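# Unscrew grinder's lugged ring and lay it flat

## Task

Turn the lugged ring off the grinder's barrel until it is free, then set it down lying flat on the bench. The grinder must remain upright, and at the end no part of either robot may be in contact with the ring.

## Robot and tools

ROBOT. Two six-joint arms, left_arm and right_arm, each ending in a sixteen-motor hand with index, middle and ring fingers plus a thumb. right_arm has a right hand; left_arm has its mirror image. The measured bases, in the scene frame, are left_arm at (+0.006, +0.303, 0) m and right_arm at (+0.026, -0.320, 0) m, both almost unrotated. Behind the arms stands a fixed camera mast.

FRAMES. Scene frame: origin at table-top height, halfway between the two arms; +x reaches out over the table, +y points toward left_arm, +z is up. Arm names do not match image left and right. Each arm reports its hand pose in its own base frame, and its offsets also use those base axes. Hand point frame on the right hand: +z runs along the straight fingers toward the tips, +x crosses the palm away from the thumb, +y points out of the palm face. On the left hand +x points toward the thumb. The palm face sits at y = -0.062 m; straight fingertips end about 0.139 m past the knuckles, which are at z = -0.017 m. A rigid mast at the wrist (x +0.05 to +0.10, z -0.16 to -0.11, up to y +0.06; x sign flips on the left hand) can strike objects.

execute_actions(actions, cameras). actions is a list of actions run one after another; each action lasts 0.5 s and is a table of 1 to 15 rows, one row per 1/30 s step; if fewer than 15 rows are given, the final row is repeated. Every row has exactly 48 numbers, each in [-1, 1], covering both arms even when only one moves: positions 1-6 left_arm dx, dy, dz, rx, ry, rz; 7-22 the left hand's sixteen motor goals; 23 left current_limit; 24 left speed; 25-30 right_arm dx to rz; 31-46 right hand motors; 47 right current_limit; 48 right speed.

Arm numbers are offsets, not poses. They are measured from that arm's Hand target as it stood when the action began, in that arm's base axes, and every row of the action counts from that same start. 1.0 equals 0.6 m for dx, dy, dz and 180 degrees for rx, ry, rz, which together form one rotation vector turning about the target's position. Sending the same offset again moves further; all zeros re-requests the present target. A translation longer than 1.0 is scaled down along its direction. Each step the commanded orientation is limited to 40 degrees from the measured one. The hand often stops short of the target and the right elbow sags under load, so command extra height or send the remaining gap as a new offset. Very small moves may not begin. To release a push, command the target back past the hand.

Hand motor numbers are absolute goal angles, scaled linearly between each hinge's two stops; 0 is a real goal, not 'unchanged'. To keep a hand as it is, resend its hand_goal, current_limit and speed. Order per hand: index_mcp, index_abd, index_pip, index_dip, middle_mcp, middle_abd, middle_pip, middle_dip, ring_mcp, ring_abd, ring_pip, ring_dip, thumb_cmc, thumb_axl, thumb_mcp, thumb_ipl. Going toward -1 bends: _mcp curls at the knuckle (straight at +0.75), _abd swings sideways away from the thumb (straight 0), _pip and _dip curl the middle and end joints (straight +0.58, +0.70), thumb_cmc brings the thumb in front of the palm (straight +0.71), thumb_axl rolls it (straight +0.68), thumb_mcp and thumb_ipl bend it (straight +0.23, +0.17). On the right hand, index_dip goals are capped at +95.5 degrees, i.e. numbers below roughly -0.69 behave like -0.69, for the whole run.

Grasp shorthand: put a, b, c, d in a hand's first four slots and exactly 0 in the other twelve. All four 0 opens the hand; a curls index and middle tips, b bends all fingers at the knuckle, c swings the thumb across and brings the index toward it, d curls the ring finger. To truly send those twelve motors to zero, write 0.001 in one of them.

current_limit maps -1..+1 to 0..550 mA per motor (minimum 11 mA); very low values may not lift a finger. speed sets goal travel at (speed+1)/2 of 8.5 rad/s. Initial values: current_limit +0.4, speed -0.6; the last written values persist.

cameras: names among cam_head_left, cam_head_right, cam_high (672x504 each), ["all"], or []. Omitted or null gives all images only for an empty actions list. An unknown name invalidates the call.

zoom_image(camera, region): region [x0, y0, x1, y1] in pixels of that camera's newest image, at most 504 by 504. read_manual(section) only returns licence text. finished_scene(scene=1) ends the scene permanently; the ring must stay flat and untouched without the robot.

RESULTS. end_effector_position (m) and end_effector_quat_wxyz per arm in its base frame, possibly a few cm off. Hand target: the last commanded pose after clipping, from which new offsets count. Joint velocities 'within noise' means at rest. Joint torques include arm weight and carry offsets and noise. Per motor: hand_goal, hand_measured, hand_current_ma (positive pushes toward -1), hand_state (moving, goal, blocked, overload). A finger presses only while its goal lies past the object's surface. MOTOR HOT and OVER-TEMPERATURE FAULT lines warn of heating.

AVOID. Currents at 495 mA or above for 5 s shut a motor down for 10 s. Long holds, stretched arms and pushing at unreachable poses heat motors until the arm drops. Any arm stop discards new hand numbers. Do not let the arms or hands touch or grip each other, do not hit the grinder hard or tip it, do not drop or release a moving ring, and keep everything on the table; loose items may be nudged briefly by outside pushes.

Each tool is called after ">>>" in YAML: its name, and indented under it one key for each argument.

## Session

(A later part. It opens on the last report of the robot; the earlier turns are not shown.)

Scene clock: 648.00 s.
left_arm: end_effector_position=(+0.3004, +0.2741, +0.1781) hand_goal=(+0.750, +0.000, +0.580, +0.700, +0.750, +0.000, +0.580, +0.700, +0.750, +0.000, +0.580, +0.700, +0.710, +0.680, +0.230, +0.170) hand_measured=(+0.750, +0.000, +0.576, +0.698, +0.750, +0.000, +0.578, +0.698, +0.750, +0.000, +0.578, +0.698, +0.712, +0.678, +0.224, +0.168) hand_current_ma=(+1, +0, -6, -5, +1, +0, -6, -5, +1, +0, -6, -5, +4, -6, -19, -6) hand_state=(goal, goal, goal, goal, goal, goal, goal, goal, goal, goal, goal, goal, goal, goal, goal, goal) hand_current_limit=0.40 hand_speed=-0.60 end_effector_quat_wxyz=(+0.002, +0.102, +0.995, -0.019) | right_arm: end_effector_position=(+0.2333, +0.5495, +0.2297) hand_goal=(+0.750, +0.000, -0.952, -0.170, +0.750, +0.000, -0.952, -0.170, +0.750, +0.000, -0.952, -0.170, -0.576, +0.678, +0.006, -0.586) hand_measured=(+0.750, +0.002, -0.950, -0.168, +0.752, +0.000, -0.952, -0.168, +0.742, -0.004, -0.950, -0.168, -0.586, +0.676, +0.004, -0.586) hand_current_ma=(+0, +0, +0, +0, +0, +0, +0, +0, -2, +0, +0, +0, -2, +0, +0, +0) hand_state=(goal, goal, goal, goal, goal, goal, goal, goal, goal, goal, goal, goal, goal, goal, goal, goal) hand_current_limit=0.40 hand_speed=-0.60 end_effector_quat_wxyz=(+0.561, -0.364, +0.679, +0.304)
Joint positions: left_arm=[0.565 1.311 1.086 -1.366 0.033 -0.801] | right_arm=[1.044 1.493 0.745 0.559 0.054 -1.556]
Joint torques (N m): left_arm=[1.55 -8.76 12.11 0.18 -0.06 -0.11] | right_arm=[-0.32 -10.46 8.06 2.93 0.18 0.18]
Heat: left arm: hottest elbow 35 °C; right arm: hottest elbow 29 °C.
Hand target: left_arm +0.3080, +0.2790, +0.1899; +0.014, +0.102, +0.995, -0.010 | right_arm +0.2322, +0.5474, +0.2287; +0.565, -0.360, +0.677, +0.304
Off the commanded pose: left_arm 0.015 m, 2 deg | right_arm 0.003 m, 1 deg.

>>> execute_actions:
  actions:
    - [[0,0,0,0,0,0,0,0,0,0,0,0,0,0,0,0,0,0,0,0,0,0,0.4,-0.6,-0.0569,-0.0822,0,0.0251,-0.0174,0,0.75,0,-0.953,-0.17,0.75,0,-0.953,-0.17,0.75,0,-0.953,-0.17,-0.576,0.678,0.005,-0.587,0.4,-0.6]]
    - [[0,0,0,0,0,0,0,0,0,0,0,0,0,0,0,0,0,0,0,0,0,0,0.4,-0.6,-0.0569,-0.0822,0,0.0251,-0.0174,0,0.75,0,-0.953,-0.17,0.75,0,-0.953,-0.17,0.75,0,-0.953,-0.17,0.714,0.678,-0.2,-0.2,0.4,-0.6]]
    - [[0,0,0,0,0,0,0,0,0,0,0,0,0,0,0,0,0,0,0,0,0,0,0.4,-0.6,0.0591,-0.0672,-0.0086,0.0893,0.129,0,0.75,0,-0.953,-0.17,0.75,0,-0.953,-0.17,0.75,0,-0.953,-0.17,0.714,0.678,-0.557,-0.046,0.4,-0.6]]
    - [[0,0,0,0,0,0,0,0,0,0,0,0,0,0,0,0,0,0,0,0,0,0,0.4,-0.6,0.0591,-0.0672,-0.0086,0.0893,0.129,0,0.75,0,-0.953,-0.17,-0.483,0,-0.734,0.696,0.75,0,-0.953,-0.17,0.714,0.678,-0.557,-0.046,0.4,-0.6]]
    - [[0,0,0,0,0,0,0,0,0,0,0,0,0,0,0,0,0,0,0,0,0,0,0.4,-0.6,0.0591,-0.0672,-0.0086,0.0893,0.129,0,0.754,0.35,0.576,0.696,-0.483,0,-0.734,0.696,0.754,-0.35,0.576,0.696,0.714,0.678,-0.557,-0.046,0.4,-0.6]]
    - [[0,0,0,0,0,0,0,0,0,0,0,0,0,0,0,0,0,0,0,0,0,0,0.4,-0.6,0.0591,-0.0672,-0.0086,0.0893,0.129,0,0.754,0.35,0.576,0.696,-0.483,0,-0.734,0.696,0.754,-0.35,0.576,0.696,0.714,0.678,-0.557,-0.046,0.4,-0.6]]
  cameras: ["all"]

>>> zoom_image:
  camera: "cam_high"
  region: [340, 150, 440, 250]

>>> zoom_image:
  camera: "cam_head_left"
  region: [300, 180, 400, 280]

>>> zoom_image:
  camera: "cam_head_right"
  region: [300, 180, 400, 280]

Scene clock: 660.60 s.
left_arm: end_effector_position=(+0.3004, +0.2741, +0.1781) hand_goal=(+0.750, +0.000, +0.580, +0.700, +0.750, +0.000, +0.580, +0.700, +0.750, +0.000, +0.580, +0.700, +0.710, +0.680, +0.230, +0.170) hand_measured=(+0.750, +0.000, +0.576, +0.698, +0.750, +0.000, +0.578, +0.698, +0.750, +0.000, +0.578, +0.698, +0.712, +0.678, +0.224, +0.168) hand_current_ma=(+1, +0, -6, -5, +1, +0, -6, -5, +1, +0, -6, -5, +4, -6, -19, -6) hand_state=(goal, goal, goal, goal, goal, goal, goal, goal, goal, goal, goal, goal, goal, goal, goal, goal) hand_current_limit=0.40 hand_speed=-0.60 end_effector_quat_wxyz=(+0.002, +0.102, +0.995, -0.019) | right_arm: end_effector_position=(+0.3042, +0.2918, +0.2101) hand_goal=(+0.754, +0.350, +0.576, +0.696, -0.482, +0.000, -0.734, +0.696, +0.754, -0.350, +0.576, +0.696, +0.714, +0.678, -0.556, -0.046) hand_measured=(+0.762, +0.348, +0.576, +0.694, -0.480, +0.000, -0.738, +0.692, +0.762, -0.348, +0.576, +0.694, +0.718, +0.680, -0.556, -0.048) hand_current_ma=(+2, +0, +0, +0, +0, +0, +0, +0, +1, +0, +0, +0, +0, +0, +0, +0) hand_state=(goal, goal, goal, goal, goal, goal, goal, goal, goal, goal, goal, goal, goal, goal, goal, goal) hand_current_limit=0.40 hand_speed=-0.60 end_effector_quat_wxyz=(+0.082, +0.339, +0.612, +0.710)
Joint positions: left_arm=[0.565 1.311 1.086 -1.366 0.033 -0.801] | right_arm=[0.851 1.574 0.21 1.386 -0.099 0.393]
Joint torques (N m): left_arm=[1.61 -8.7 12.1 0.17 -0.06 -0.11] | right_arm=[-1.08 -7.59 3.29 1.66 -0.14 0.07]
Heat: left arm: hottest elbow 35 °C; right arm: hottest elbow 29 °C.
Hand target: left_arm +0.3080, +0.2790, +0.1899; +0.014, +0.102, +0.995, -0.010 | right_arm +0.3058, +0.2875, +0.2081; +0.079, +0.346, +0.613, +0.706
Off the commanded pose: left_arm 0.015 m, 2 deg | right_arm 0.005 m, 1 deg.

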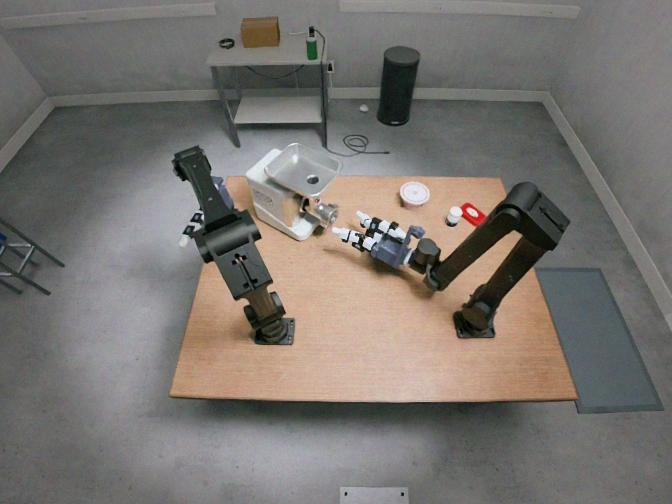

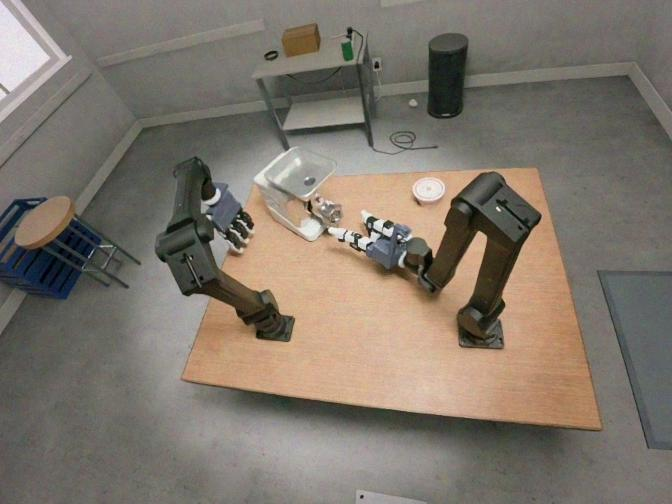

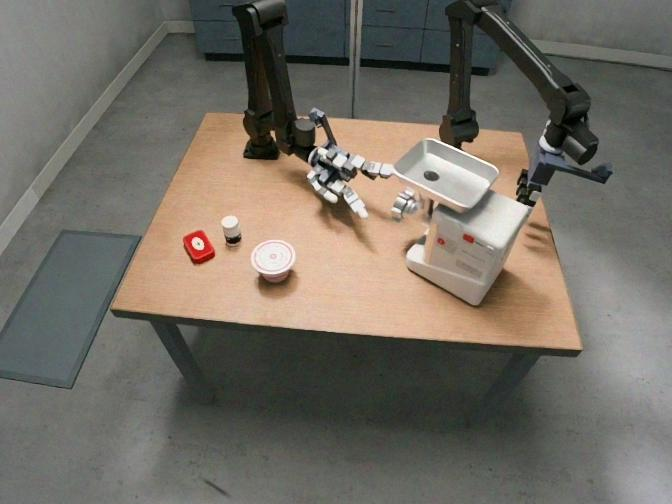

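Scaled by 5.040 from the camera's 672x504 image, which has a finer 960x720 frame.

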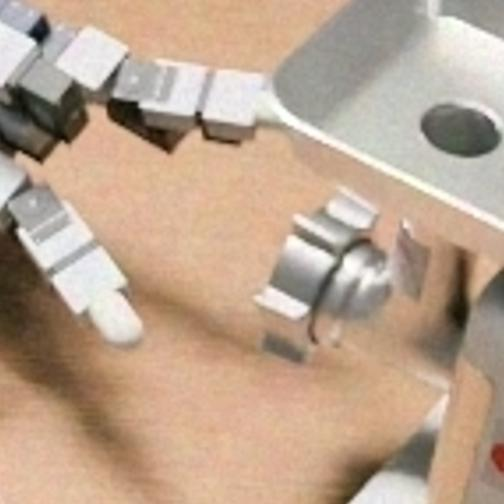

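Scaled by 5.040 from the camera's 672x504 image, which has a finer 960x720 frame.

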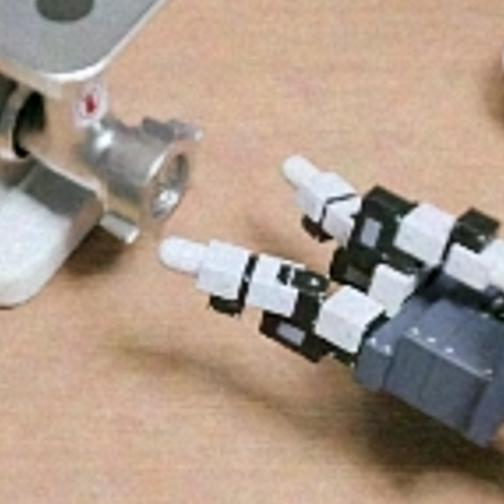

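Scaled by 5.040 from the camera's 672x504 image, which has a finer 960x720 frame.

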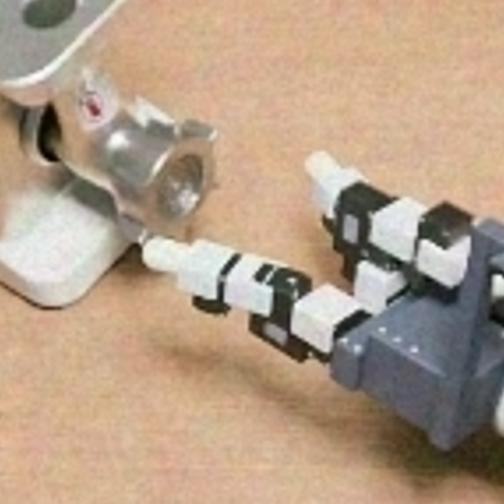

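>>> execute_actions:
  actions:
    - [[0,0,0,0,0,0,0,0,0,0,0,0,0,0,0,0,0,0,0,0,0,0,0.4,-0.6,0.061,0.0793,0,-0.0046,0.0032,0,0.754,0.35,0.576,0.696,-0.483,0,-0.734,0.696,0.754,-0.35,0.576,0.696,0.714,0.678,-0.557,-0.046,0.4,-0.6]]
    - [[0,0,0,0,0,0,0,0,0,0,0,0,0,0,0,0,0,0,0,0,0,0,0.4,-0.6,0.0285,0.0411,0,0,0,0,0.754,0.35,0.576,0.696,-0.483,0,-0.734,0.696,0.754,-0.35,0.576,0.696,0.714,0.678,-0.557,-0.046,0.4,-0.6]]
  cameras: ["all"]

>>> zoom_image:
  camera: "cam_high"
  region: [340, 150, 440, 250]

>>> zoom_image:
  camera: "cam_head_left"
  region: [290, 180, 370, 260]

>>> zoom_image:
  camera: "cam_head_right"
  region: [290, 180, 370, 260]

Scene clock: 666.93 s.
left_arm: end_effector_position=(+0.3004, +0.2741, +0.1781) hand_goal=(+0.750, +0.000, +0.580, +0.700, +0.750, +0.000, +0.580, +0.700, +0.750, +0.000, +0.580, +0.700, +0.710, +0.680, +0.230, +0.170) hand_measured=(+0.750, +0.000, +0.576, +0.698, +0.750, +0.000, +0.578, +0.698, +0.750, +0.000, +0.578, +0.698, +0.712, +0.678, +0.224, +0.168) hand_current_ma=(+1, +0, -6, -5, +1, +0, -6, -5, +1, +0, -6, -5, +4, -6, -19, -6) hand_state=(goal, goal, goal, goal, goal, goal, goal, goal, goal, goal, goal, goal, goal, goal, goal, goal) hand_current_limit=0.40 hand_speed=-0.60 end_effector_quat_wxyz=(+0.002, +0.102, +0.995, -0.019) | right_arm: end_effector_position=(+0.3557, +0.3486, +0.2065) hand_goal=(+0.754, +0.350, +0.576, +0.696, -0.482, +0.000, -0.734, +0.696, +0.754, -0.350, +0.576, +0.696, +0.714, +0.678, -0.556, -0.046) hand_measured=(+0.762, +0.350, +0.576, +0.694, -0.484, +0.000, -0.738, +0.692, +0.764, -0.348, +0.578, +0.694, +0.718, +0.680, -0.556, -0.048) hand_current_ma=(+2, +0, +0, +0, +0, +0, +0, +0, +2, +0, +0, +0, +0, +0, +0, +0) hand_state=(goal, goal, goal, goal, goal, goal, goal, goal, goal, goal, goal, goal, goal, goal, goal, goal) hand_current_limit=0.40 hand_speed=-0.60 end_effector_quat_wxyz=(+0.084, +0.350, +0.619, +0.698)
Joint positions: left_arm=[0.565 1.311 1.086 -1.366 0.033 -0.801] | right_arm=[0.855 1.657 0.411 1.234 -0.082 0.394]
Joint torques (N m): left_arm=[1.55 -8.7 12.11 0.18 -0.06 -0.11] | right_arm=[0.67 -8.06 7.45 1.73 0.06 0.01]
Heat: left arm: hottest elbow 35 °C; right arm: hottest elbow 29 °C.
Hand target: left_arm +0.3080, +0.2790, +0.1899; +0.014, +0.102, +0.995, -0.010 | right_arm +0.3594, +0.3598, +0.2080; +0.079, +0.349, +0.618, +0.700
Off the commanded pose: left_arm 0.015 m, 2 deg | right_arm 0.012 m, 1 deg.

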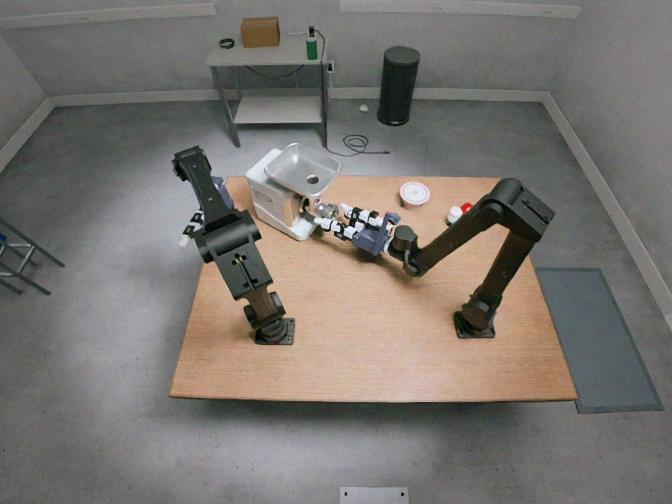

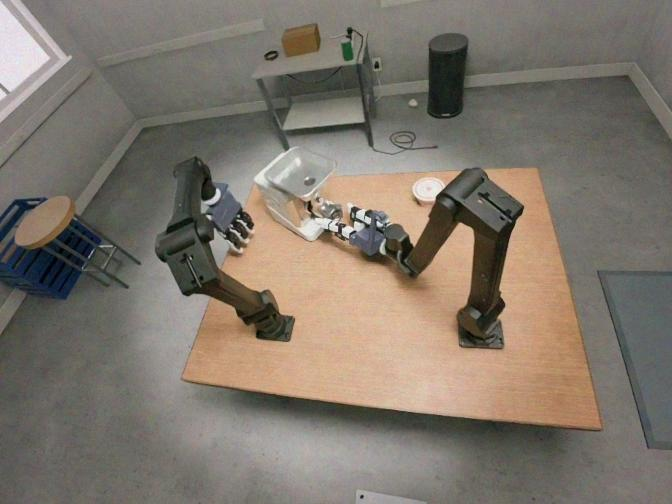

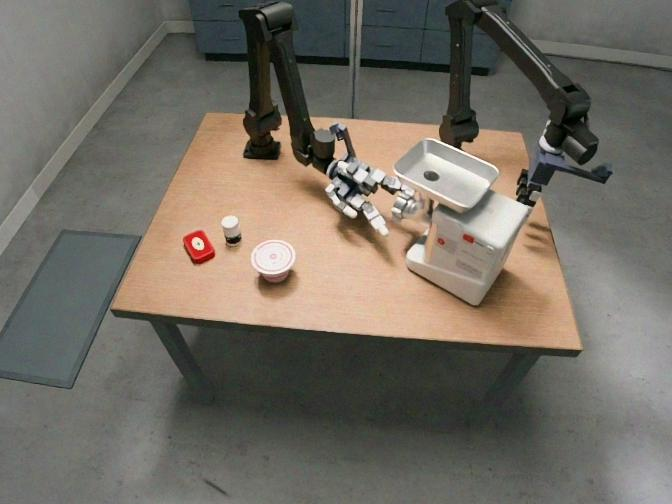

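Scaled by 5.040 from the camera's 672x504 image, which has a finer 960x720 frame.

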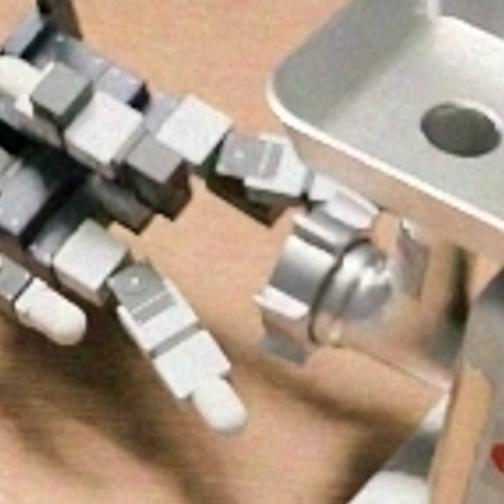

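Scaled by 6.300 from the camera's 672x504 image, which has a finer 960x720 frame.

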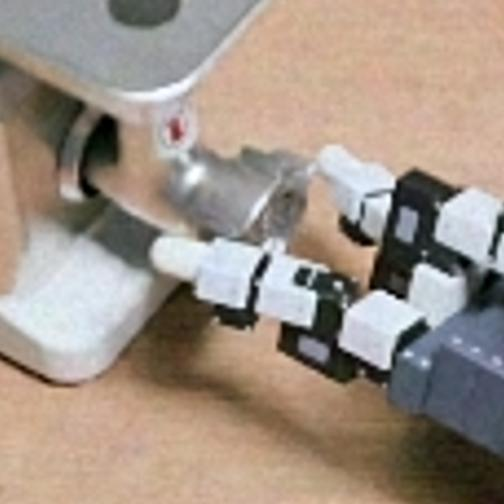

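Scaled by 6.300 from the camera's 672x504 image, which has a finer 960x720 frame.

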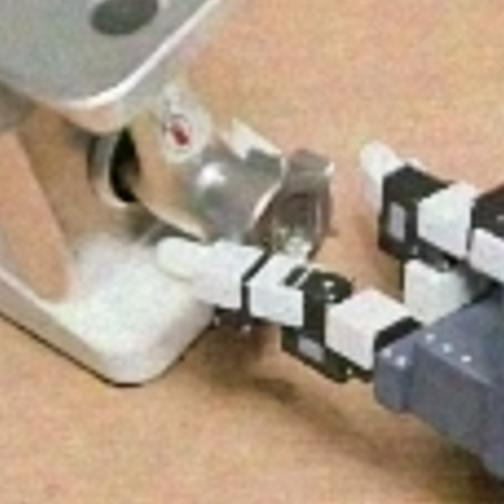

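>>> execute_actions:
  actions:
    - [[0,0,0,0,0,0,0,0,0,0,0,0,0,0,0,0,0,0,0,0,0,0,0.4,-0.6,-0.011,0.0077,0.003,0,0,0.0089,0.754,0.35,0.576,0.696,-0.483,0,-0.734,0.696,0.754,-0.35,0.576,0.696,0.714,0.678,-0.557,-0.046,0.4,-0.6]]
    - [[0,0,0,0,0,0,0,0,0,0,0,0,0,0,0,0,0,0,0,0,0,0,0.4,-0.6,0.019,0.0274,0,0,0,0,0.754,0.35,0.576,0.696,-0.483,0,-0.734,0.696,0.754,-0.35,0.576,0.696,0.714,0.678,-0.557,-0.046,0.4,-0.6]]

Scene clock: 671.83 s.
left_arm: end_effector_position=(+0.3004, +0.2741, +0.1781) hand_goal=(+0.750, +0.000, +0.580, +0.700, +0.750, +0.000, +0.580, +0.700, +0.750, +0.000, +0.580, +0.700, +0.710, +0.680, +0.230, +0.170) hand_measured=(+0.750, +0.000, +0.576, +0.698, +0.750, +0.000, +0.578, +0.698, +0.750, +0.000, +0.578, +0.698, +0.712, +0.678, +0.224, +0.168) hand_current_ma=(+1, +0, -6, -5, +1, +0, -6, -5, +1, +0, -6, -5, +4, -6, -19, -6) hand_state=(goal, goal, goal, goal, goal, goal, goal, goal, goal, goal, goal, goal, goal, goal, goal, goal) hand_current_limit=0.40 hand_speed=-0.60 end_effector_quat_wxyz=(+0.002, +0.102, +0.995, -0.019) | right_arm: end_effector_position=(+0.3602, +0.3682, +0.2108) hand_goal=(+0.754, +0.350, +0.576, +0.696, -0.482, +0.000, -0.734, +0.696, +0.754, -0.350, +0.576, +0.696, +0.714, +0.678, -0.556, -0.046) hand_measured=(+0.762, +0.350, +0.576, +0.694, -0.484, +0.000, -0.738, +0.692, +0.764, -0.348, +0.578, +0.694, +0.718, +0.680, -0.556, -0.048) hand_current_ma=(+2, +0, +0, +0, +0, +0, +0, +0, +2, +0, +0, +0, +0, +0, +0, +0) hand_state=(goal, goal, goal, goal, goal, goal, goal, goal, goal, goal, goal, goal, goal, goal, goal, goal) hand_current_limit=0.40 hand_speed=-0.60 end_effector_quat_wxyz=(+0.075, +0.341, +0.623, +0.701)
Joint positions: left_arm=[0.565 1.311 1.086 -1.366 0.033 -0.801] | right_arm=[0.869 1.67 0.458 1.204 -0.095 0.394]
Joint torques (N m): left_arm=[1.61 -8.64 12.11 0.18 -0.06 -0.11] | right_arm=[0.44 -8.47 7.86 1.69 0.03 0.03]
Heat: left arm: hottest elbow 35 °C; right arm: hottest elbow 29 °C.
Hand target: left_arm +0.3080, +0.2790, +0.1899; +0.014, +0.102, +0.995, -0.010 | right_arm +0.3643, +0.3808, +0.2098; +0.069, +0.340, +0.623, +0.701
Off the commanded pose: left_arm 0.015 m, 2 deg | right_arm 0.013 m, 1 deg.

>>> execute_actions:
  actions:
    - [[0,0,0,0,0,0,0,0,0,0,0,0,0,0,0,0,0,0,0,0,0,0,0.4,-0.6,0.02,0.0288,-0.002,0,0,0,0.754,0.35,0.576,0.696,-0.483,0,-0.734,0.696,0.754,-0.35,0.576,0.696,0.714,0.678,-0.557,-0.046,0.4,-0.6]]
  cameras: ["all"]

>>> zoom_image:
  camera: "cam_high"
  region: [340, 150, 440, 250]

>>> zoom_image:
  camera: "cam_head_left"
  region: [290, 180, 370, 260]

>>> zoom_image:
  camera: "cam_head_right"
  region: [290, 180, 370, 260]

Scene clock: 675.67 s.
left_arm: end_effector_position=(+0.3004, +0.2741, +0.1781) hand_goal=(+0.750, +0.000, +0.580, +0.700, +0.750, +0.000, +0.580, +0.700, +0.750, +0.000, +0.580, +0.700, +0.710, +0.680, +0.230, +0.170) hand_measured=(+0.750, +0.000, +0.576, +0.698, +0.750, +0.000, +0.578, +0.698, +0.750, +0.000, +0.578, +0.698, +0.712, +0.678, +0.224, +0.168) hand_current_ma=(+1, +0, -6, -5, +1, +0, -6, -5, +1, +0, -6, -5, +4, -6, -19, -6) hand_state=(goal, goal, goal, goal, goal, goal, goal, goal, goal, goal, goal, goal, goal, goal, goal, goal) hand_current_limit=0.40 hand_speed=-0.60 end_effector_quat_wxyz=(+0.002, +0.102, +0.995, -0.019) | right_arm: end_effector_position=(+0.3704, +0.3868, +0.2082) hand_goal=(+0.754, +0.350, +0.576, +0.696, -0.482, +0.000, -0.734, +0.696, +0.754, -0.350, +0.576, +0.696, +0.714, +0.678, -0.556, -0.046) hand_measured=(+0.762, +0.350, +0.576, +0.694, -0.484, +0.000, -0.738, +0.692, +0.764, -0.352, +0.578, +0.694, +0.718, +0.680, -0.556, -0.048) hand_current_ma=(+2, +0, +0, +0, +0, +0, +0, +0, +2, +0, +0, +0, +0, +0, +0, +0) hand_state=(goal, goal, goal, goal, goal, goal, goal, goal, goal, goal, goal, goal, goal, goal, goal, goal) hand_current_limit=0.40 hand_speed=-0.60 end_effector_quat_wxyz=(+0.073, +0.339, +0.624, +0.700)
Joint positions: left_arm=[0.565 1.311 1.086 -1.366 0.033 -0.801] | right_arm=[0.878 1.709 0.514 1.184 -0.091 0.394]
Joint torques (N m): left_arm=[1.61 -8.7 12.1 0.18 -0.06 -0.11] | right_arm=[0.56 -9.05 8.17 1.62 0.07 0.01]
Heat: left arm: hottest elbow 35 °C; right arm: hottest elbow 29 °C.
Hand target: left_arm +0.3080, +0.2790, +0.1899; +0.014, +0.102, +0.995, -0.010 | right_arm +0.3762, +0.3982, +0.2087; +0.069, +0.340, +0.623, +0.701
Off the commanded pose: left_arm 0.015 m, 2 deg | right_arm 0.013 m, 0 deg.

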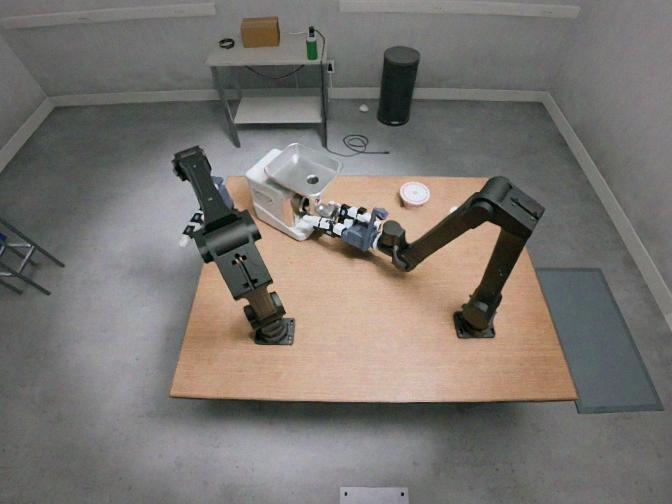

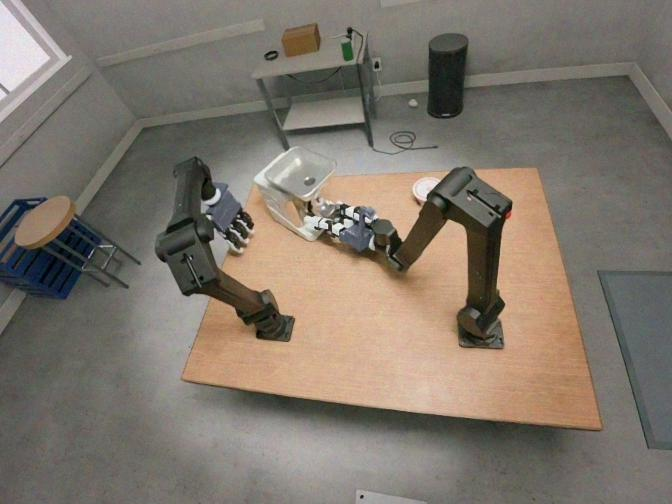

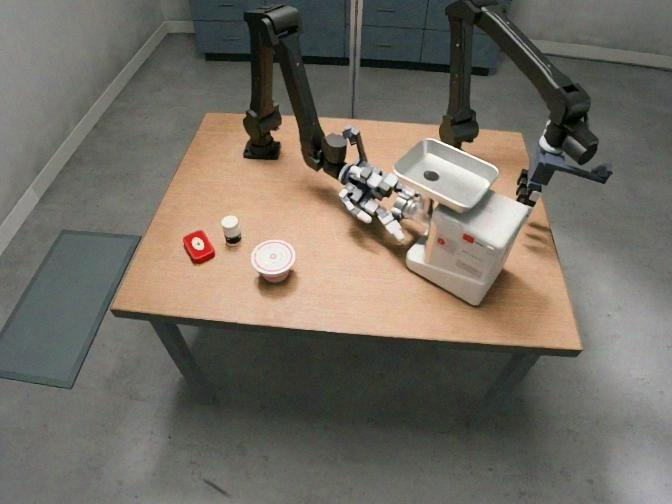

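Scaled by 5.040 from the camera's 672x504 image, which has a finer 960x720 frame.

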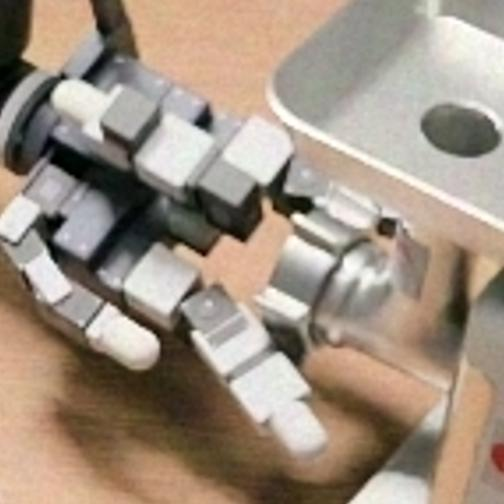

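Scaled by 6.300 from the camera's 672x504 image, which has a finer 960x720 frame.

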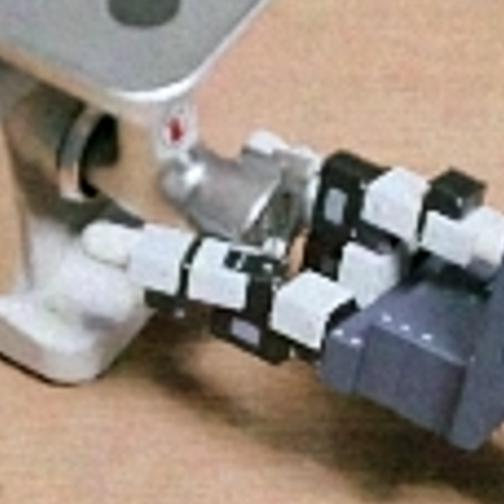

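Scaled by 6.300 from the camera's 672x504 image, which has a finer 960x720 frame.

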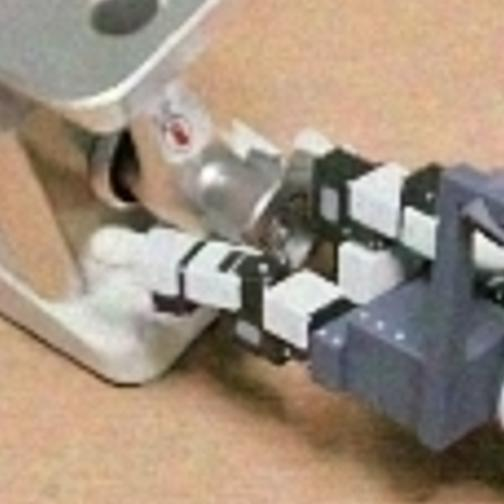

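>>> execute_actions:
  actions:
    - [[0,0,0,0,0,0,0,0,0,0,0,0,0,0,0,0,0,0,0,0,0,0,0.4,-0.6,-0.024,0.0166,0.0183,-0.0474,-0.0685,0,0.6,0.28,0.5,0.696,-0.483,0,-0.734,0.696,0.9,-0.28,0.65,0.75,0.714,0.678,-0.557,-0.046,0.78,-0.4]]
    - [[0,0,0,0,0,0,0,0,0,0,0,0,0,0,0,0,0,0,0,0,0,0,0.4,-0.6,-0.0271,0.0188,0.0102,-0.0474,-0.0685,0,0.45,0.28,0.5,0.696,-0.483,0,-0.734,0.696,1,-0.28,0.7,0.75,0.714,0.678,-0.557,-0.046,0.78,-0.4]]
  cameras: ["all"]

>>> zoom_image:
  camera: "cam_high"
  region: [360, 160, 430, 230]

>>> zoom_image:
  camera: "cam_head_left"
  region: [290, 180, 370, 260]

>>> zoom_image:
  camera: "cam_head_right"
  region: [290, 180, 370, 260]

Scene clock: 685.80 s.
left_arm: end_effector_position=(+0.3004, +0.2741, +0.1781) hand_goal=(+0.750, +0.000, +0.580, +0.700, +0.750, +0.000, +0.580, +0.700, +0.750, +0.000, +0.580, +0.700, +0.710, +0.680, +0.230, +0.170) hand_measured=(+0.750, +0.000, +0.576, +0.698, +0.750, +0.000, +0.578, +0.698, +0.750, +0.000, +0.578, +0.698, +0.712, +0.678, +0.224, +0.168) hand_current_ma=(+1, +0, -6, -5, +1, +0, -6, -5, +1, +0, -6, -5, +4, -6, -19, -6) hand_state=(goal, goal, goal, goal, goal, goal, goal, goal, goal, goal, goal, goal, goal, goal, goal, goal) hand_current_limit=0.40 hand_speed=-0.60 end_effector_quat_wxyz=(+0.002, +0.102, +0.995, -0.019) | right_arm: end_effector_position=(+0.3433, +0.4056, +0.2239) hand_goal=(+0.450, +0.280, +0.500, +0.696, -0.482, +0.000, -0.734, +0.696, +1.000, -0.280, +0.700, +0.750, +0.714, +0.678, -0.556, -0.046) hand_measured=(+0.674, +0.320, +0.520, +0.694, -0.484, +0.000, -0.738, +0.692, +0.828, -0.328, +0.648, +0.748, +0.720, +0.682, -0.556, -0.048) hand_current_ma=(+489, +23, +9, +0, +0, +0, +0, +0, -489, -33, -51, +0, +1, +0, +0, +0) hand_state=(blocked, blocked, blocked, goal, goal, goal, goal, goal, blocked, blocked, blocked, goal, goal, goal, goal, goal) hand_current_limit=0.78 hand_speed=-0.40 end_effector_quat_wxyz=(+0.216, +0.203, +0.681, +0.670)
Joint positions: left_arm=[0.565 1.311 1.086 -1.366 0.033 -0.801] | right_arm=[0.879 1.709 0.514 1.184 -0.09 -0.022]
Joint torques (N m): left_arm=[1.61 -8.7 12.1 0.17 -0.06 -0.11] | right_arm=[-0.5 -8.7 8.2 1.59 -0.1 -0.87]
Heat: left arm: hottest elbow 35 °C; right arm: hottest elbow 30 °C.
Hand target: left_arm +0.3080, +0.2790, +0.1899; +0.014, +0.102, +0.995, -0.010 | right_arm +0.3456, +0.4194, +0.2258; +0.249, +0.169, +0.690, +0.658
Off the commanded pose: left_arm 0.015 m, 2 deg | right_arm 0.014 m, 6 deg.

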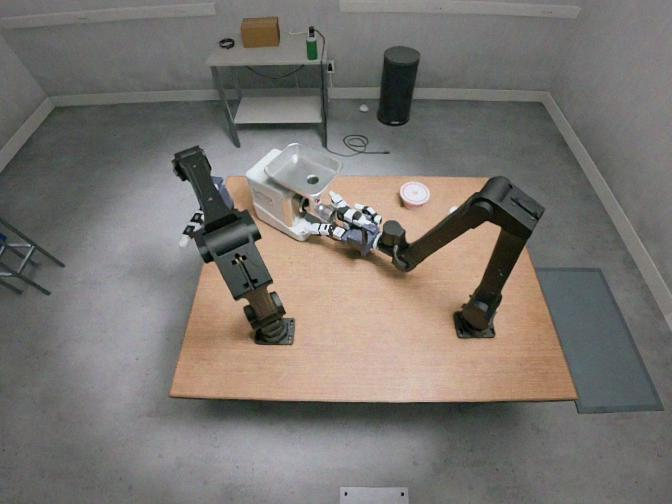

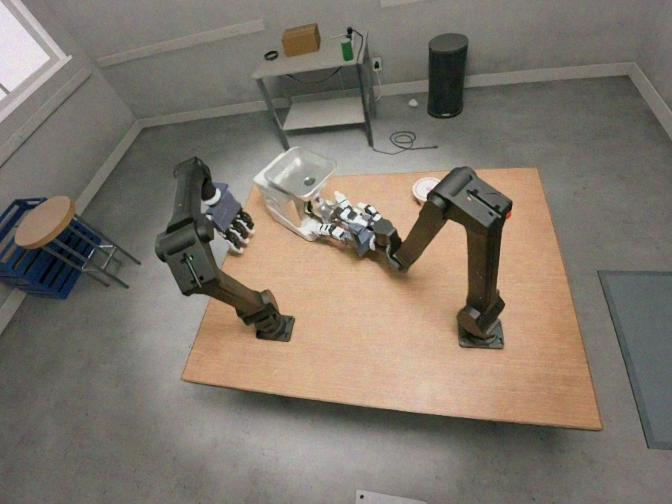

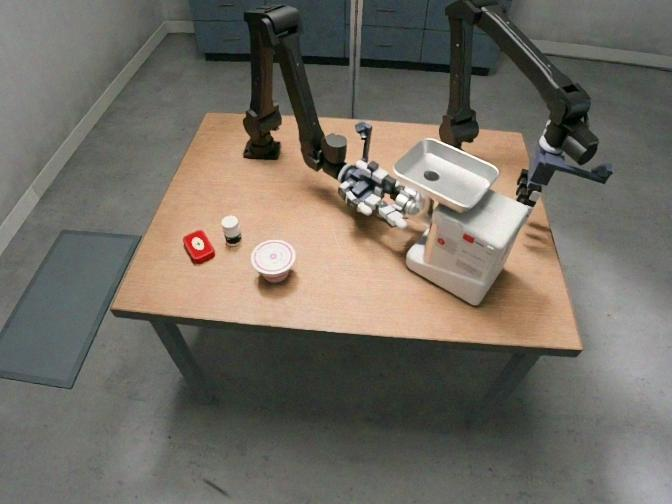

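Scaled by 7.200 from the camera's 672x504 image, which has a finer 960x720 frame.

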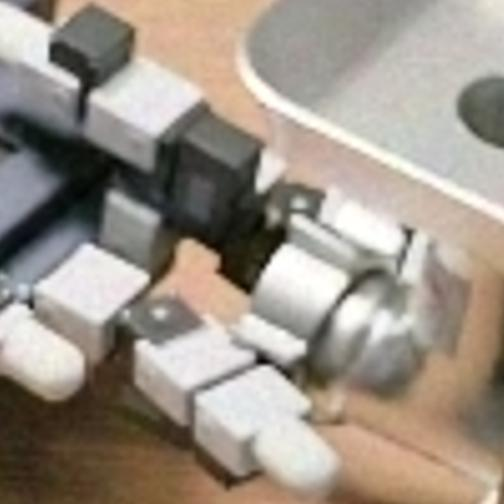

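Scaled by 6.300 from the camera's 672x504 image, which has a finer 960x720 frame.

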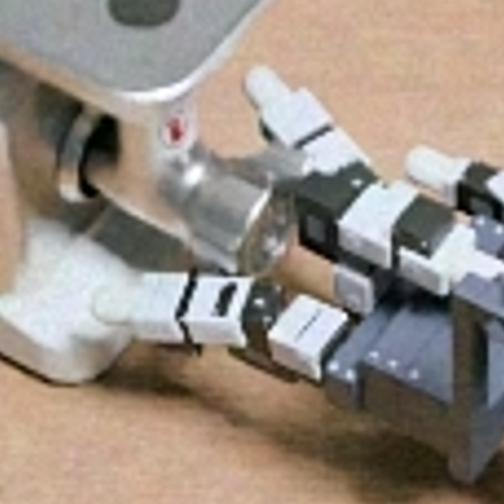

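Scaled by 6.300 from the camera's 672x504 image, which has a finer 960x720 frame.

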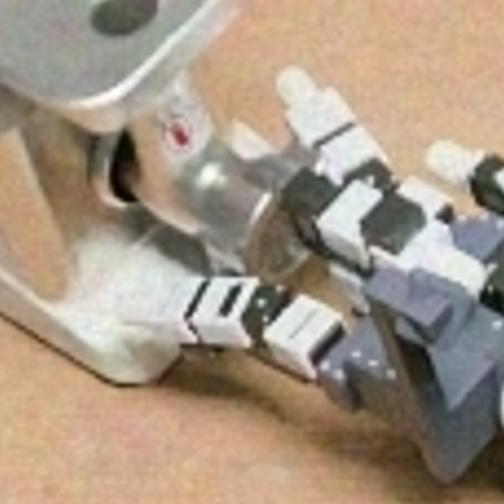

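>>> zoom_image:
  camera: "cam_high"
  region: [380, 180, 430, 230]

>>> zoom_image:
  camera: "cam_head_right"
  region: [310, 190, 370, 250]

Scaled by 10.080 from the camera's 672x504 image, which has a finer 960x720 frame.

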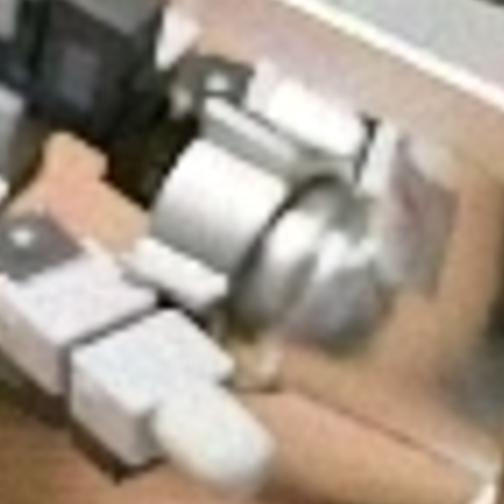

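Scaled by 8.400 from the camera's 672x504 image, which has a finer 960x720 frame.

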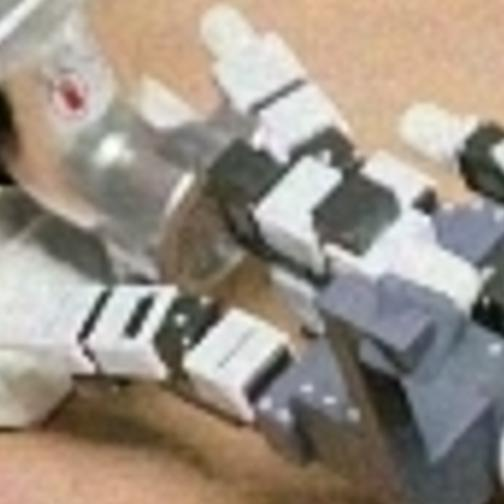

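>>> execute_actions:
  actions:
    - [[0,0,0,0,0,0,0,0,0,0,0,0,0,0,0,0,0,0,0,0,0,0,0.4,-0.6,-0.0284,0.0196,0.0013,-0.0474,-0.0685,0,0.45,0.28,0.5,0.696,-0.483,0,-0.734,0.696,1,-0.28,0.7,0.75,0.714,0.678,-0.557,-0.046,0.78,-0.4]]
    - [[0,0,0,0,0,0,0,0,0,0,0,0,0,0,0,0,0,0,0,0,0,0,0.4,-0.6,-0.0277,0.0192,-0.0077,-0.0474,-0.0685,0,0.45,0.28,0.5,0.696,-0.483,0,-0.734,0.696,1,-0.28,0.7,0.75,0.714,0.678,-0.557,-0.046,0.78,-0.4]]
  cameras: ["all"]

>>> zoom_image:
  camera: "cam_high"
  region: [380, 180, 430, 230]

>>> zoom_image:
  camera: "cam_head_left"
  region: [290, 180, 370, 260]

Scene clock: 693.90 s.
left_arm: end_effector_position=(+0.3004, +0.2741, +0.1781) hand_goal=(+0.750, +0.000, +0.580, +0.700, +0.750, +0.000, +0.580, +0.700, +0.750, +0.000, +0.580, +0.700, +0.710, +0.680, +0.230, +0.170) hand_measured=(+0.750, +0.000, +0.576, +0.698, +0.750, +0.000, +0.578, +0.698, +0.750, +0.000, +0.578, +0.698, +0.712, +0.678, +0.224, +0.168) hand_current_ma=(+1, +0, -6, -5, +1, +0, -6, -5, +1, +0, -6, -5, +4, -6, -19, -6) hand_state=(goal, goal, goal, goal, goal, goal, goal, goal, goal, goal, goal, goal, goal, goal, goal, goal) hand_current_limit=0.40 hand_speed=-0.60 end_effector_quat_wxyz=(+0.002, +0.102, +0.995, -0.019) | right_arm: end_effector_position=(+0.3054, +0.4307, +0.2195) hand_goal=(+0.450, +0.280, +0.500, +0.696, -0.482, +0.000, -0.734, +0.696, +1.000, -0.280, +0.700, +0.750, +0.714, +0.678, -0.556, -0.046) hand_measured=(+0.550, +0.280, +0.508, +0.694, -0.484, +0.000, -0.738, +0.692, +0.988, -0.326, +0.694, +0.748, +0.720, +0.682, -0.556, -0.048) hand_current_ma=(+186, +0, +2, +0, +0, +0, +0, +0, -3, -30, -1, +0, +1, +1, +0, +0) hand_state=(blocked, goal, goal, goal, goal, goal, goal, goal, goal, blocked, goal, goal, goal, goal, goal, goal) hand_current_limit=0.78 hand_speed=-0.40 end_effector_quat_wxyz=(+0.409, -0.001, +0.712, +0.571)
Joint positions: left_arm=[0.565 1.311 1.086 -1.366 0.033 -0.801] | right_arm=[0.869 1.707 0.511 1.181 -0.082 -0.624]
Joint torques (N m): left_arm=[1.61 -8.7 12.1 0.18 -0.06 -0.11] | right_arm=[-0.67 -9.29 8.46 1.44 -0.55 -0.13]
Heat: left arm: hottest elbow 35 °C; right arm: hottest elbow 30 °C.
Hand target: left_arm +0.3080, +0.2790, +0.1899; +0.014, +0.102, +0.995, -0.010 | right_arm +0.3120, +0.4426, +0.2218; +0.412, -0.013, +0.711, +0.570
Off the commanded pose: left_arm 0.015 m, 2 deg | right_arm 0.014 m, 1 deg.

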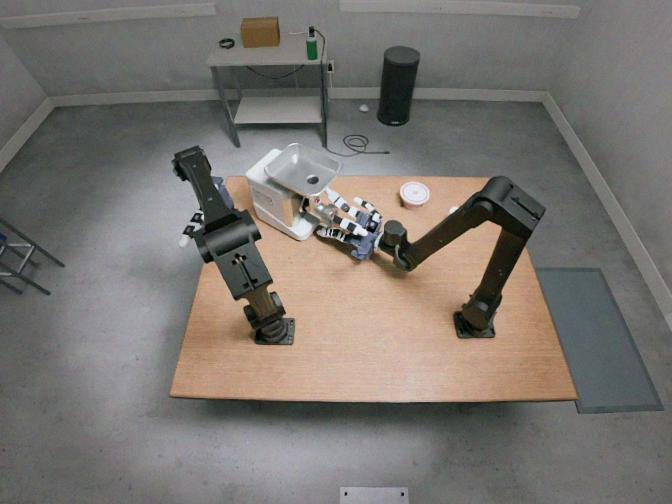

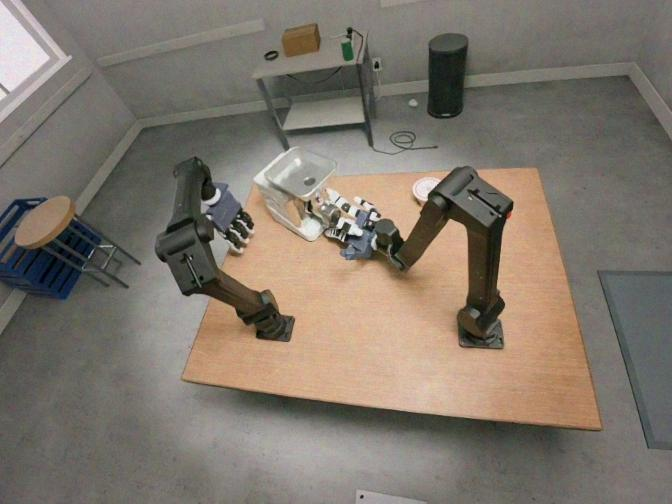

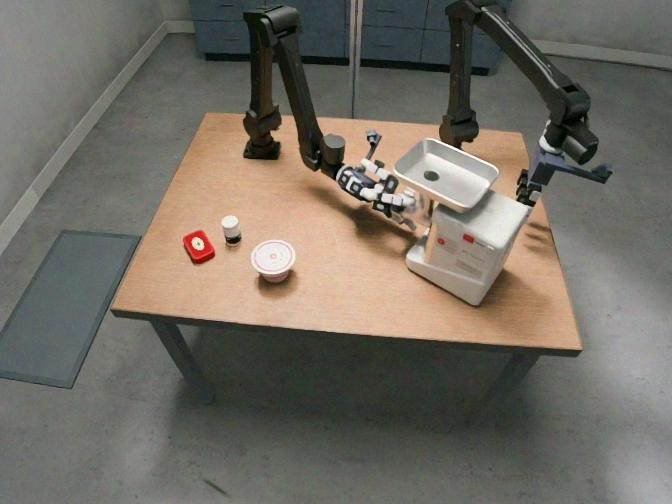

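Scaled by 10.080 from the camera's 672x504 image, which has a finer 960x720 frame.

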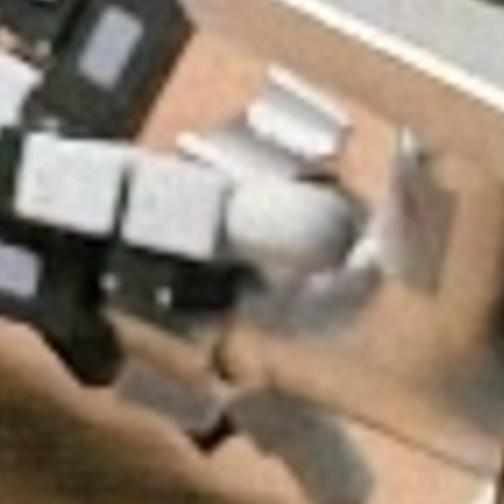

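Scaled by 6.300 from the camera's 672x504 image, which has a finer 960x720 frame.

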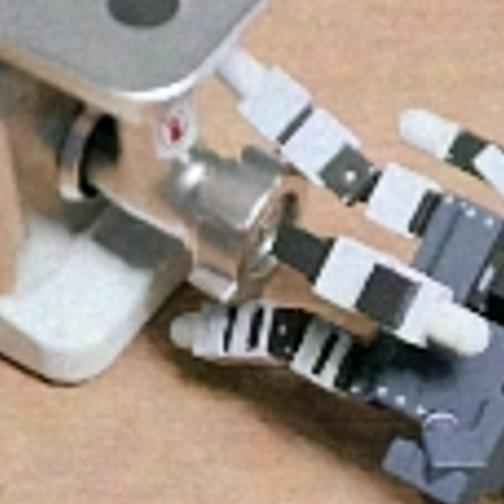

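>>> execute_actions:
  actions:
    - [[0,0,0,0,0,0,0,0,0,0,0,0,0,0,0,0,0,0,0,0,0,0,0.4,-0.6,0,0,0,0,0,0,0.754,0.4,0.576,0.696,-0.483,0,-0.734,0.696,0.754,-0.4,0.576,0.696,0.714,0.678,-0.557,-0.046,0.5,-0.4]]
    - [[0,0,0,0,0,0,0,0,0,0,0,0,0,0,0,0,0,0,0,0,0,0,0.4,-0.6,-0.0285,-0.0411,0,0,0,0,0.754,0.4,0.576,0.696,-0.483,0,-0.734,0.696,0.754,-0.4,0.576,0.696,0.714,0.678,-0.557,-0.046,0.5,-0.4]]
    - [[0,0,0,0,0,0,0,0,0,0,0,0,0,0,0,0,0,0,0,0,0,0,0.4,-0.6,-0.0266,-0.0384,0,0,0,0,0.754,0.3,0.576,0.696,-0.483,0,-0.734,0.696,0.754,-0.3,0.576,0.696,0.714,0.678,-0.557,-0.046,0.5,-0.4]]
  cameras: ["all"]

>>> zoom_image:
  camera: "cam_high"
  region: [380, 180, 430, 230]

>>> zoom_image:
  camera: "cam_head_right"
  region: [310, 190, 370, 250]

>>> zoom_image:
  camera: "cam_head_left"
  region: [310, 190, 370, 250]

Scene clock: 706.10 s.
left_arm: end_effector_position=(+0.3004, +0.2741, +0.1781) hand_goal=(+0.750, +0.000, +0.580, +0.700, +0.750, +0.000, +0.580, +0.700, +0.750, +0.000, +0.580, +0.700, +0.710, +0.680, +0.230, +0.170) hand_measured=(+0.750, +0.000, +0.576, +0.698, +0.750, +0.000, +0.578, +0.698, +0.750, +0.000, +0.578, +0.698, +0.712, +0.678, +0.224, +0.168) hand_current_ma=(+1, +0, -6, -5, +1, +0, -6, -5, +1, +0, -6, -5, +4, -6, -19, -6) hand_state=(goal, goal, goal, goal, goal, goal, goal, goal, goal, goal, goal, goal, goal, goal, goal, goal) hand_current_limit=0.40 hand_speed=-0.60 end_effector_quat_wxyz=(+0.002, +0.102, +0.995, -0.019) | right_arm: end_effector_position=(+0.2773, +0.4002, +0.2132) hand_goal=(+0.754, +0.300, +0.576, +0.696, -0.482, +0.000, -0.734, +0.696, +0.754, -0.300, +0.576, +0.696, +0.714, +0.678, -0.556, -0.046) hand_measured=(+0.760, +0.300, +0.576, +0.694, -0.482, +0.000, -0.738, +0.692, +0.768, -0.308, +0.582, +0.698, +0.720, +0.682, -0.556, -0.048) hand_current_ma=(+1, +0, +0, +0, +0, +0, +0, +0, +5, -1, +1, +0, +1, +1, +0, +0) hand_state=(goal, goal, goal, goal, goal, goal, goal, goal, goal, goal, goal, goal, goal, goal, goal, goal) hand_current_limit=0.50 hand_speed=-0.40 end_effector_quat_wxyz=(+0.400, -0.012, +0.721, +0.566)
Joint positions: left_arm=[0.565 1.311 1.086 -1.366 0.033 -0.801] | right_arm=[0.86 1.642 0.395 1.207 -0.112 -0.637]
Joint torques (N m): left_arm=[1.61 -8.7 12.1 0.17 -0.06 -0.11] | right_arm=[-1.55 -9.76 4.79 2.7 -0.16 0.01]
Heat: left arm: hottest elbow 35 °C; right arm: hottest elbow 30 °C.
Hand target: left_arm +0.3080, +0.2790, +0.1899; +0.014, +0.102, +0.995, -0.010 | right_arm +0.2789, +0.3949, +0.2219; +0.412, -0.013, +0.711, +0.570
Off the commanded pose: left_arm 0.015 m, 2 deg | right_arm 0.010 m, 2 deg.

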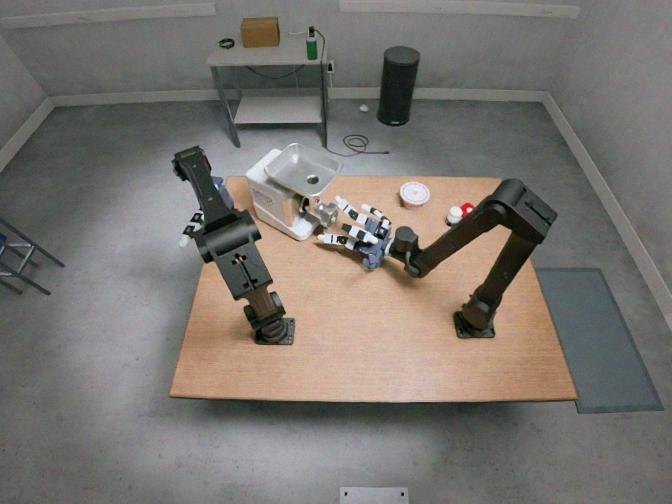

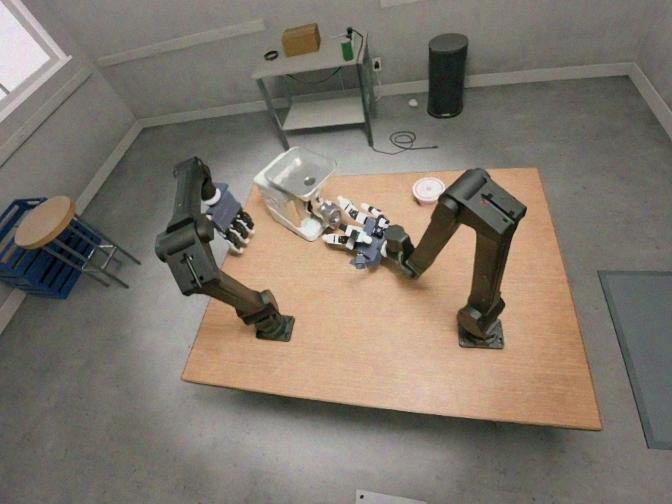

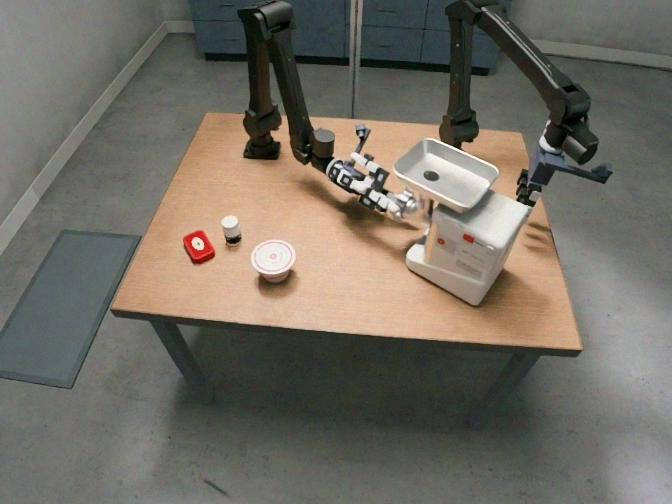

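Scaled by 10.080 from the camera's 672x504 image, which has a finer 960x720 frame.

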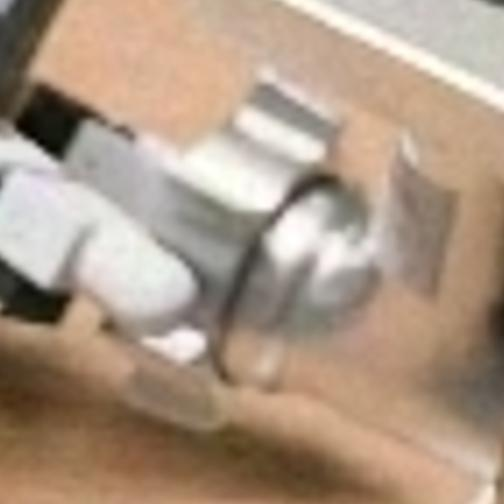

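Scaled by 8.400 from the camera's 672x504 image, which has a finer 960x720 frame.

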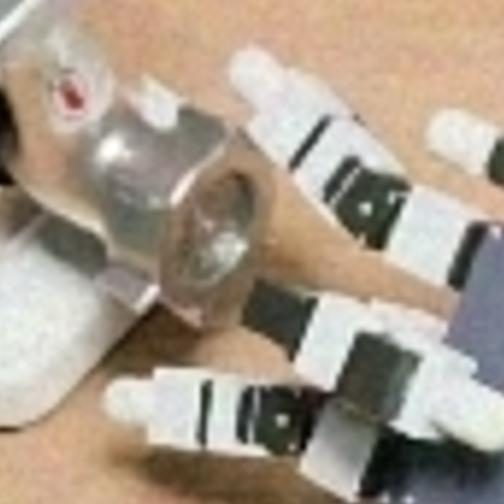

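Scaled by 8.400 from the camera's 672x504 image, which has a finer 960x720 frame.

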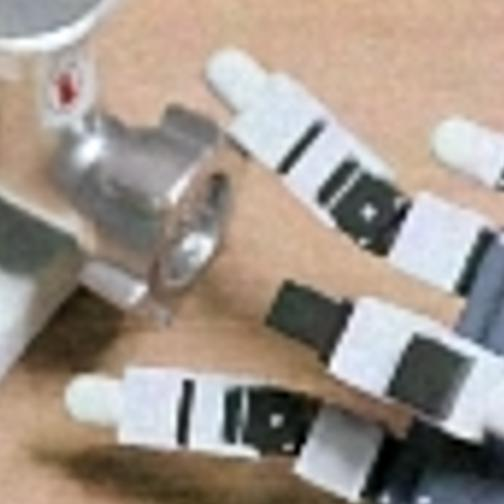

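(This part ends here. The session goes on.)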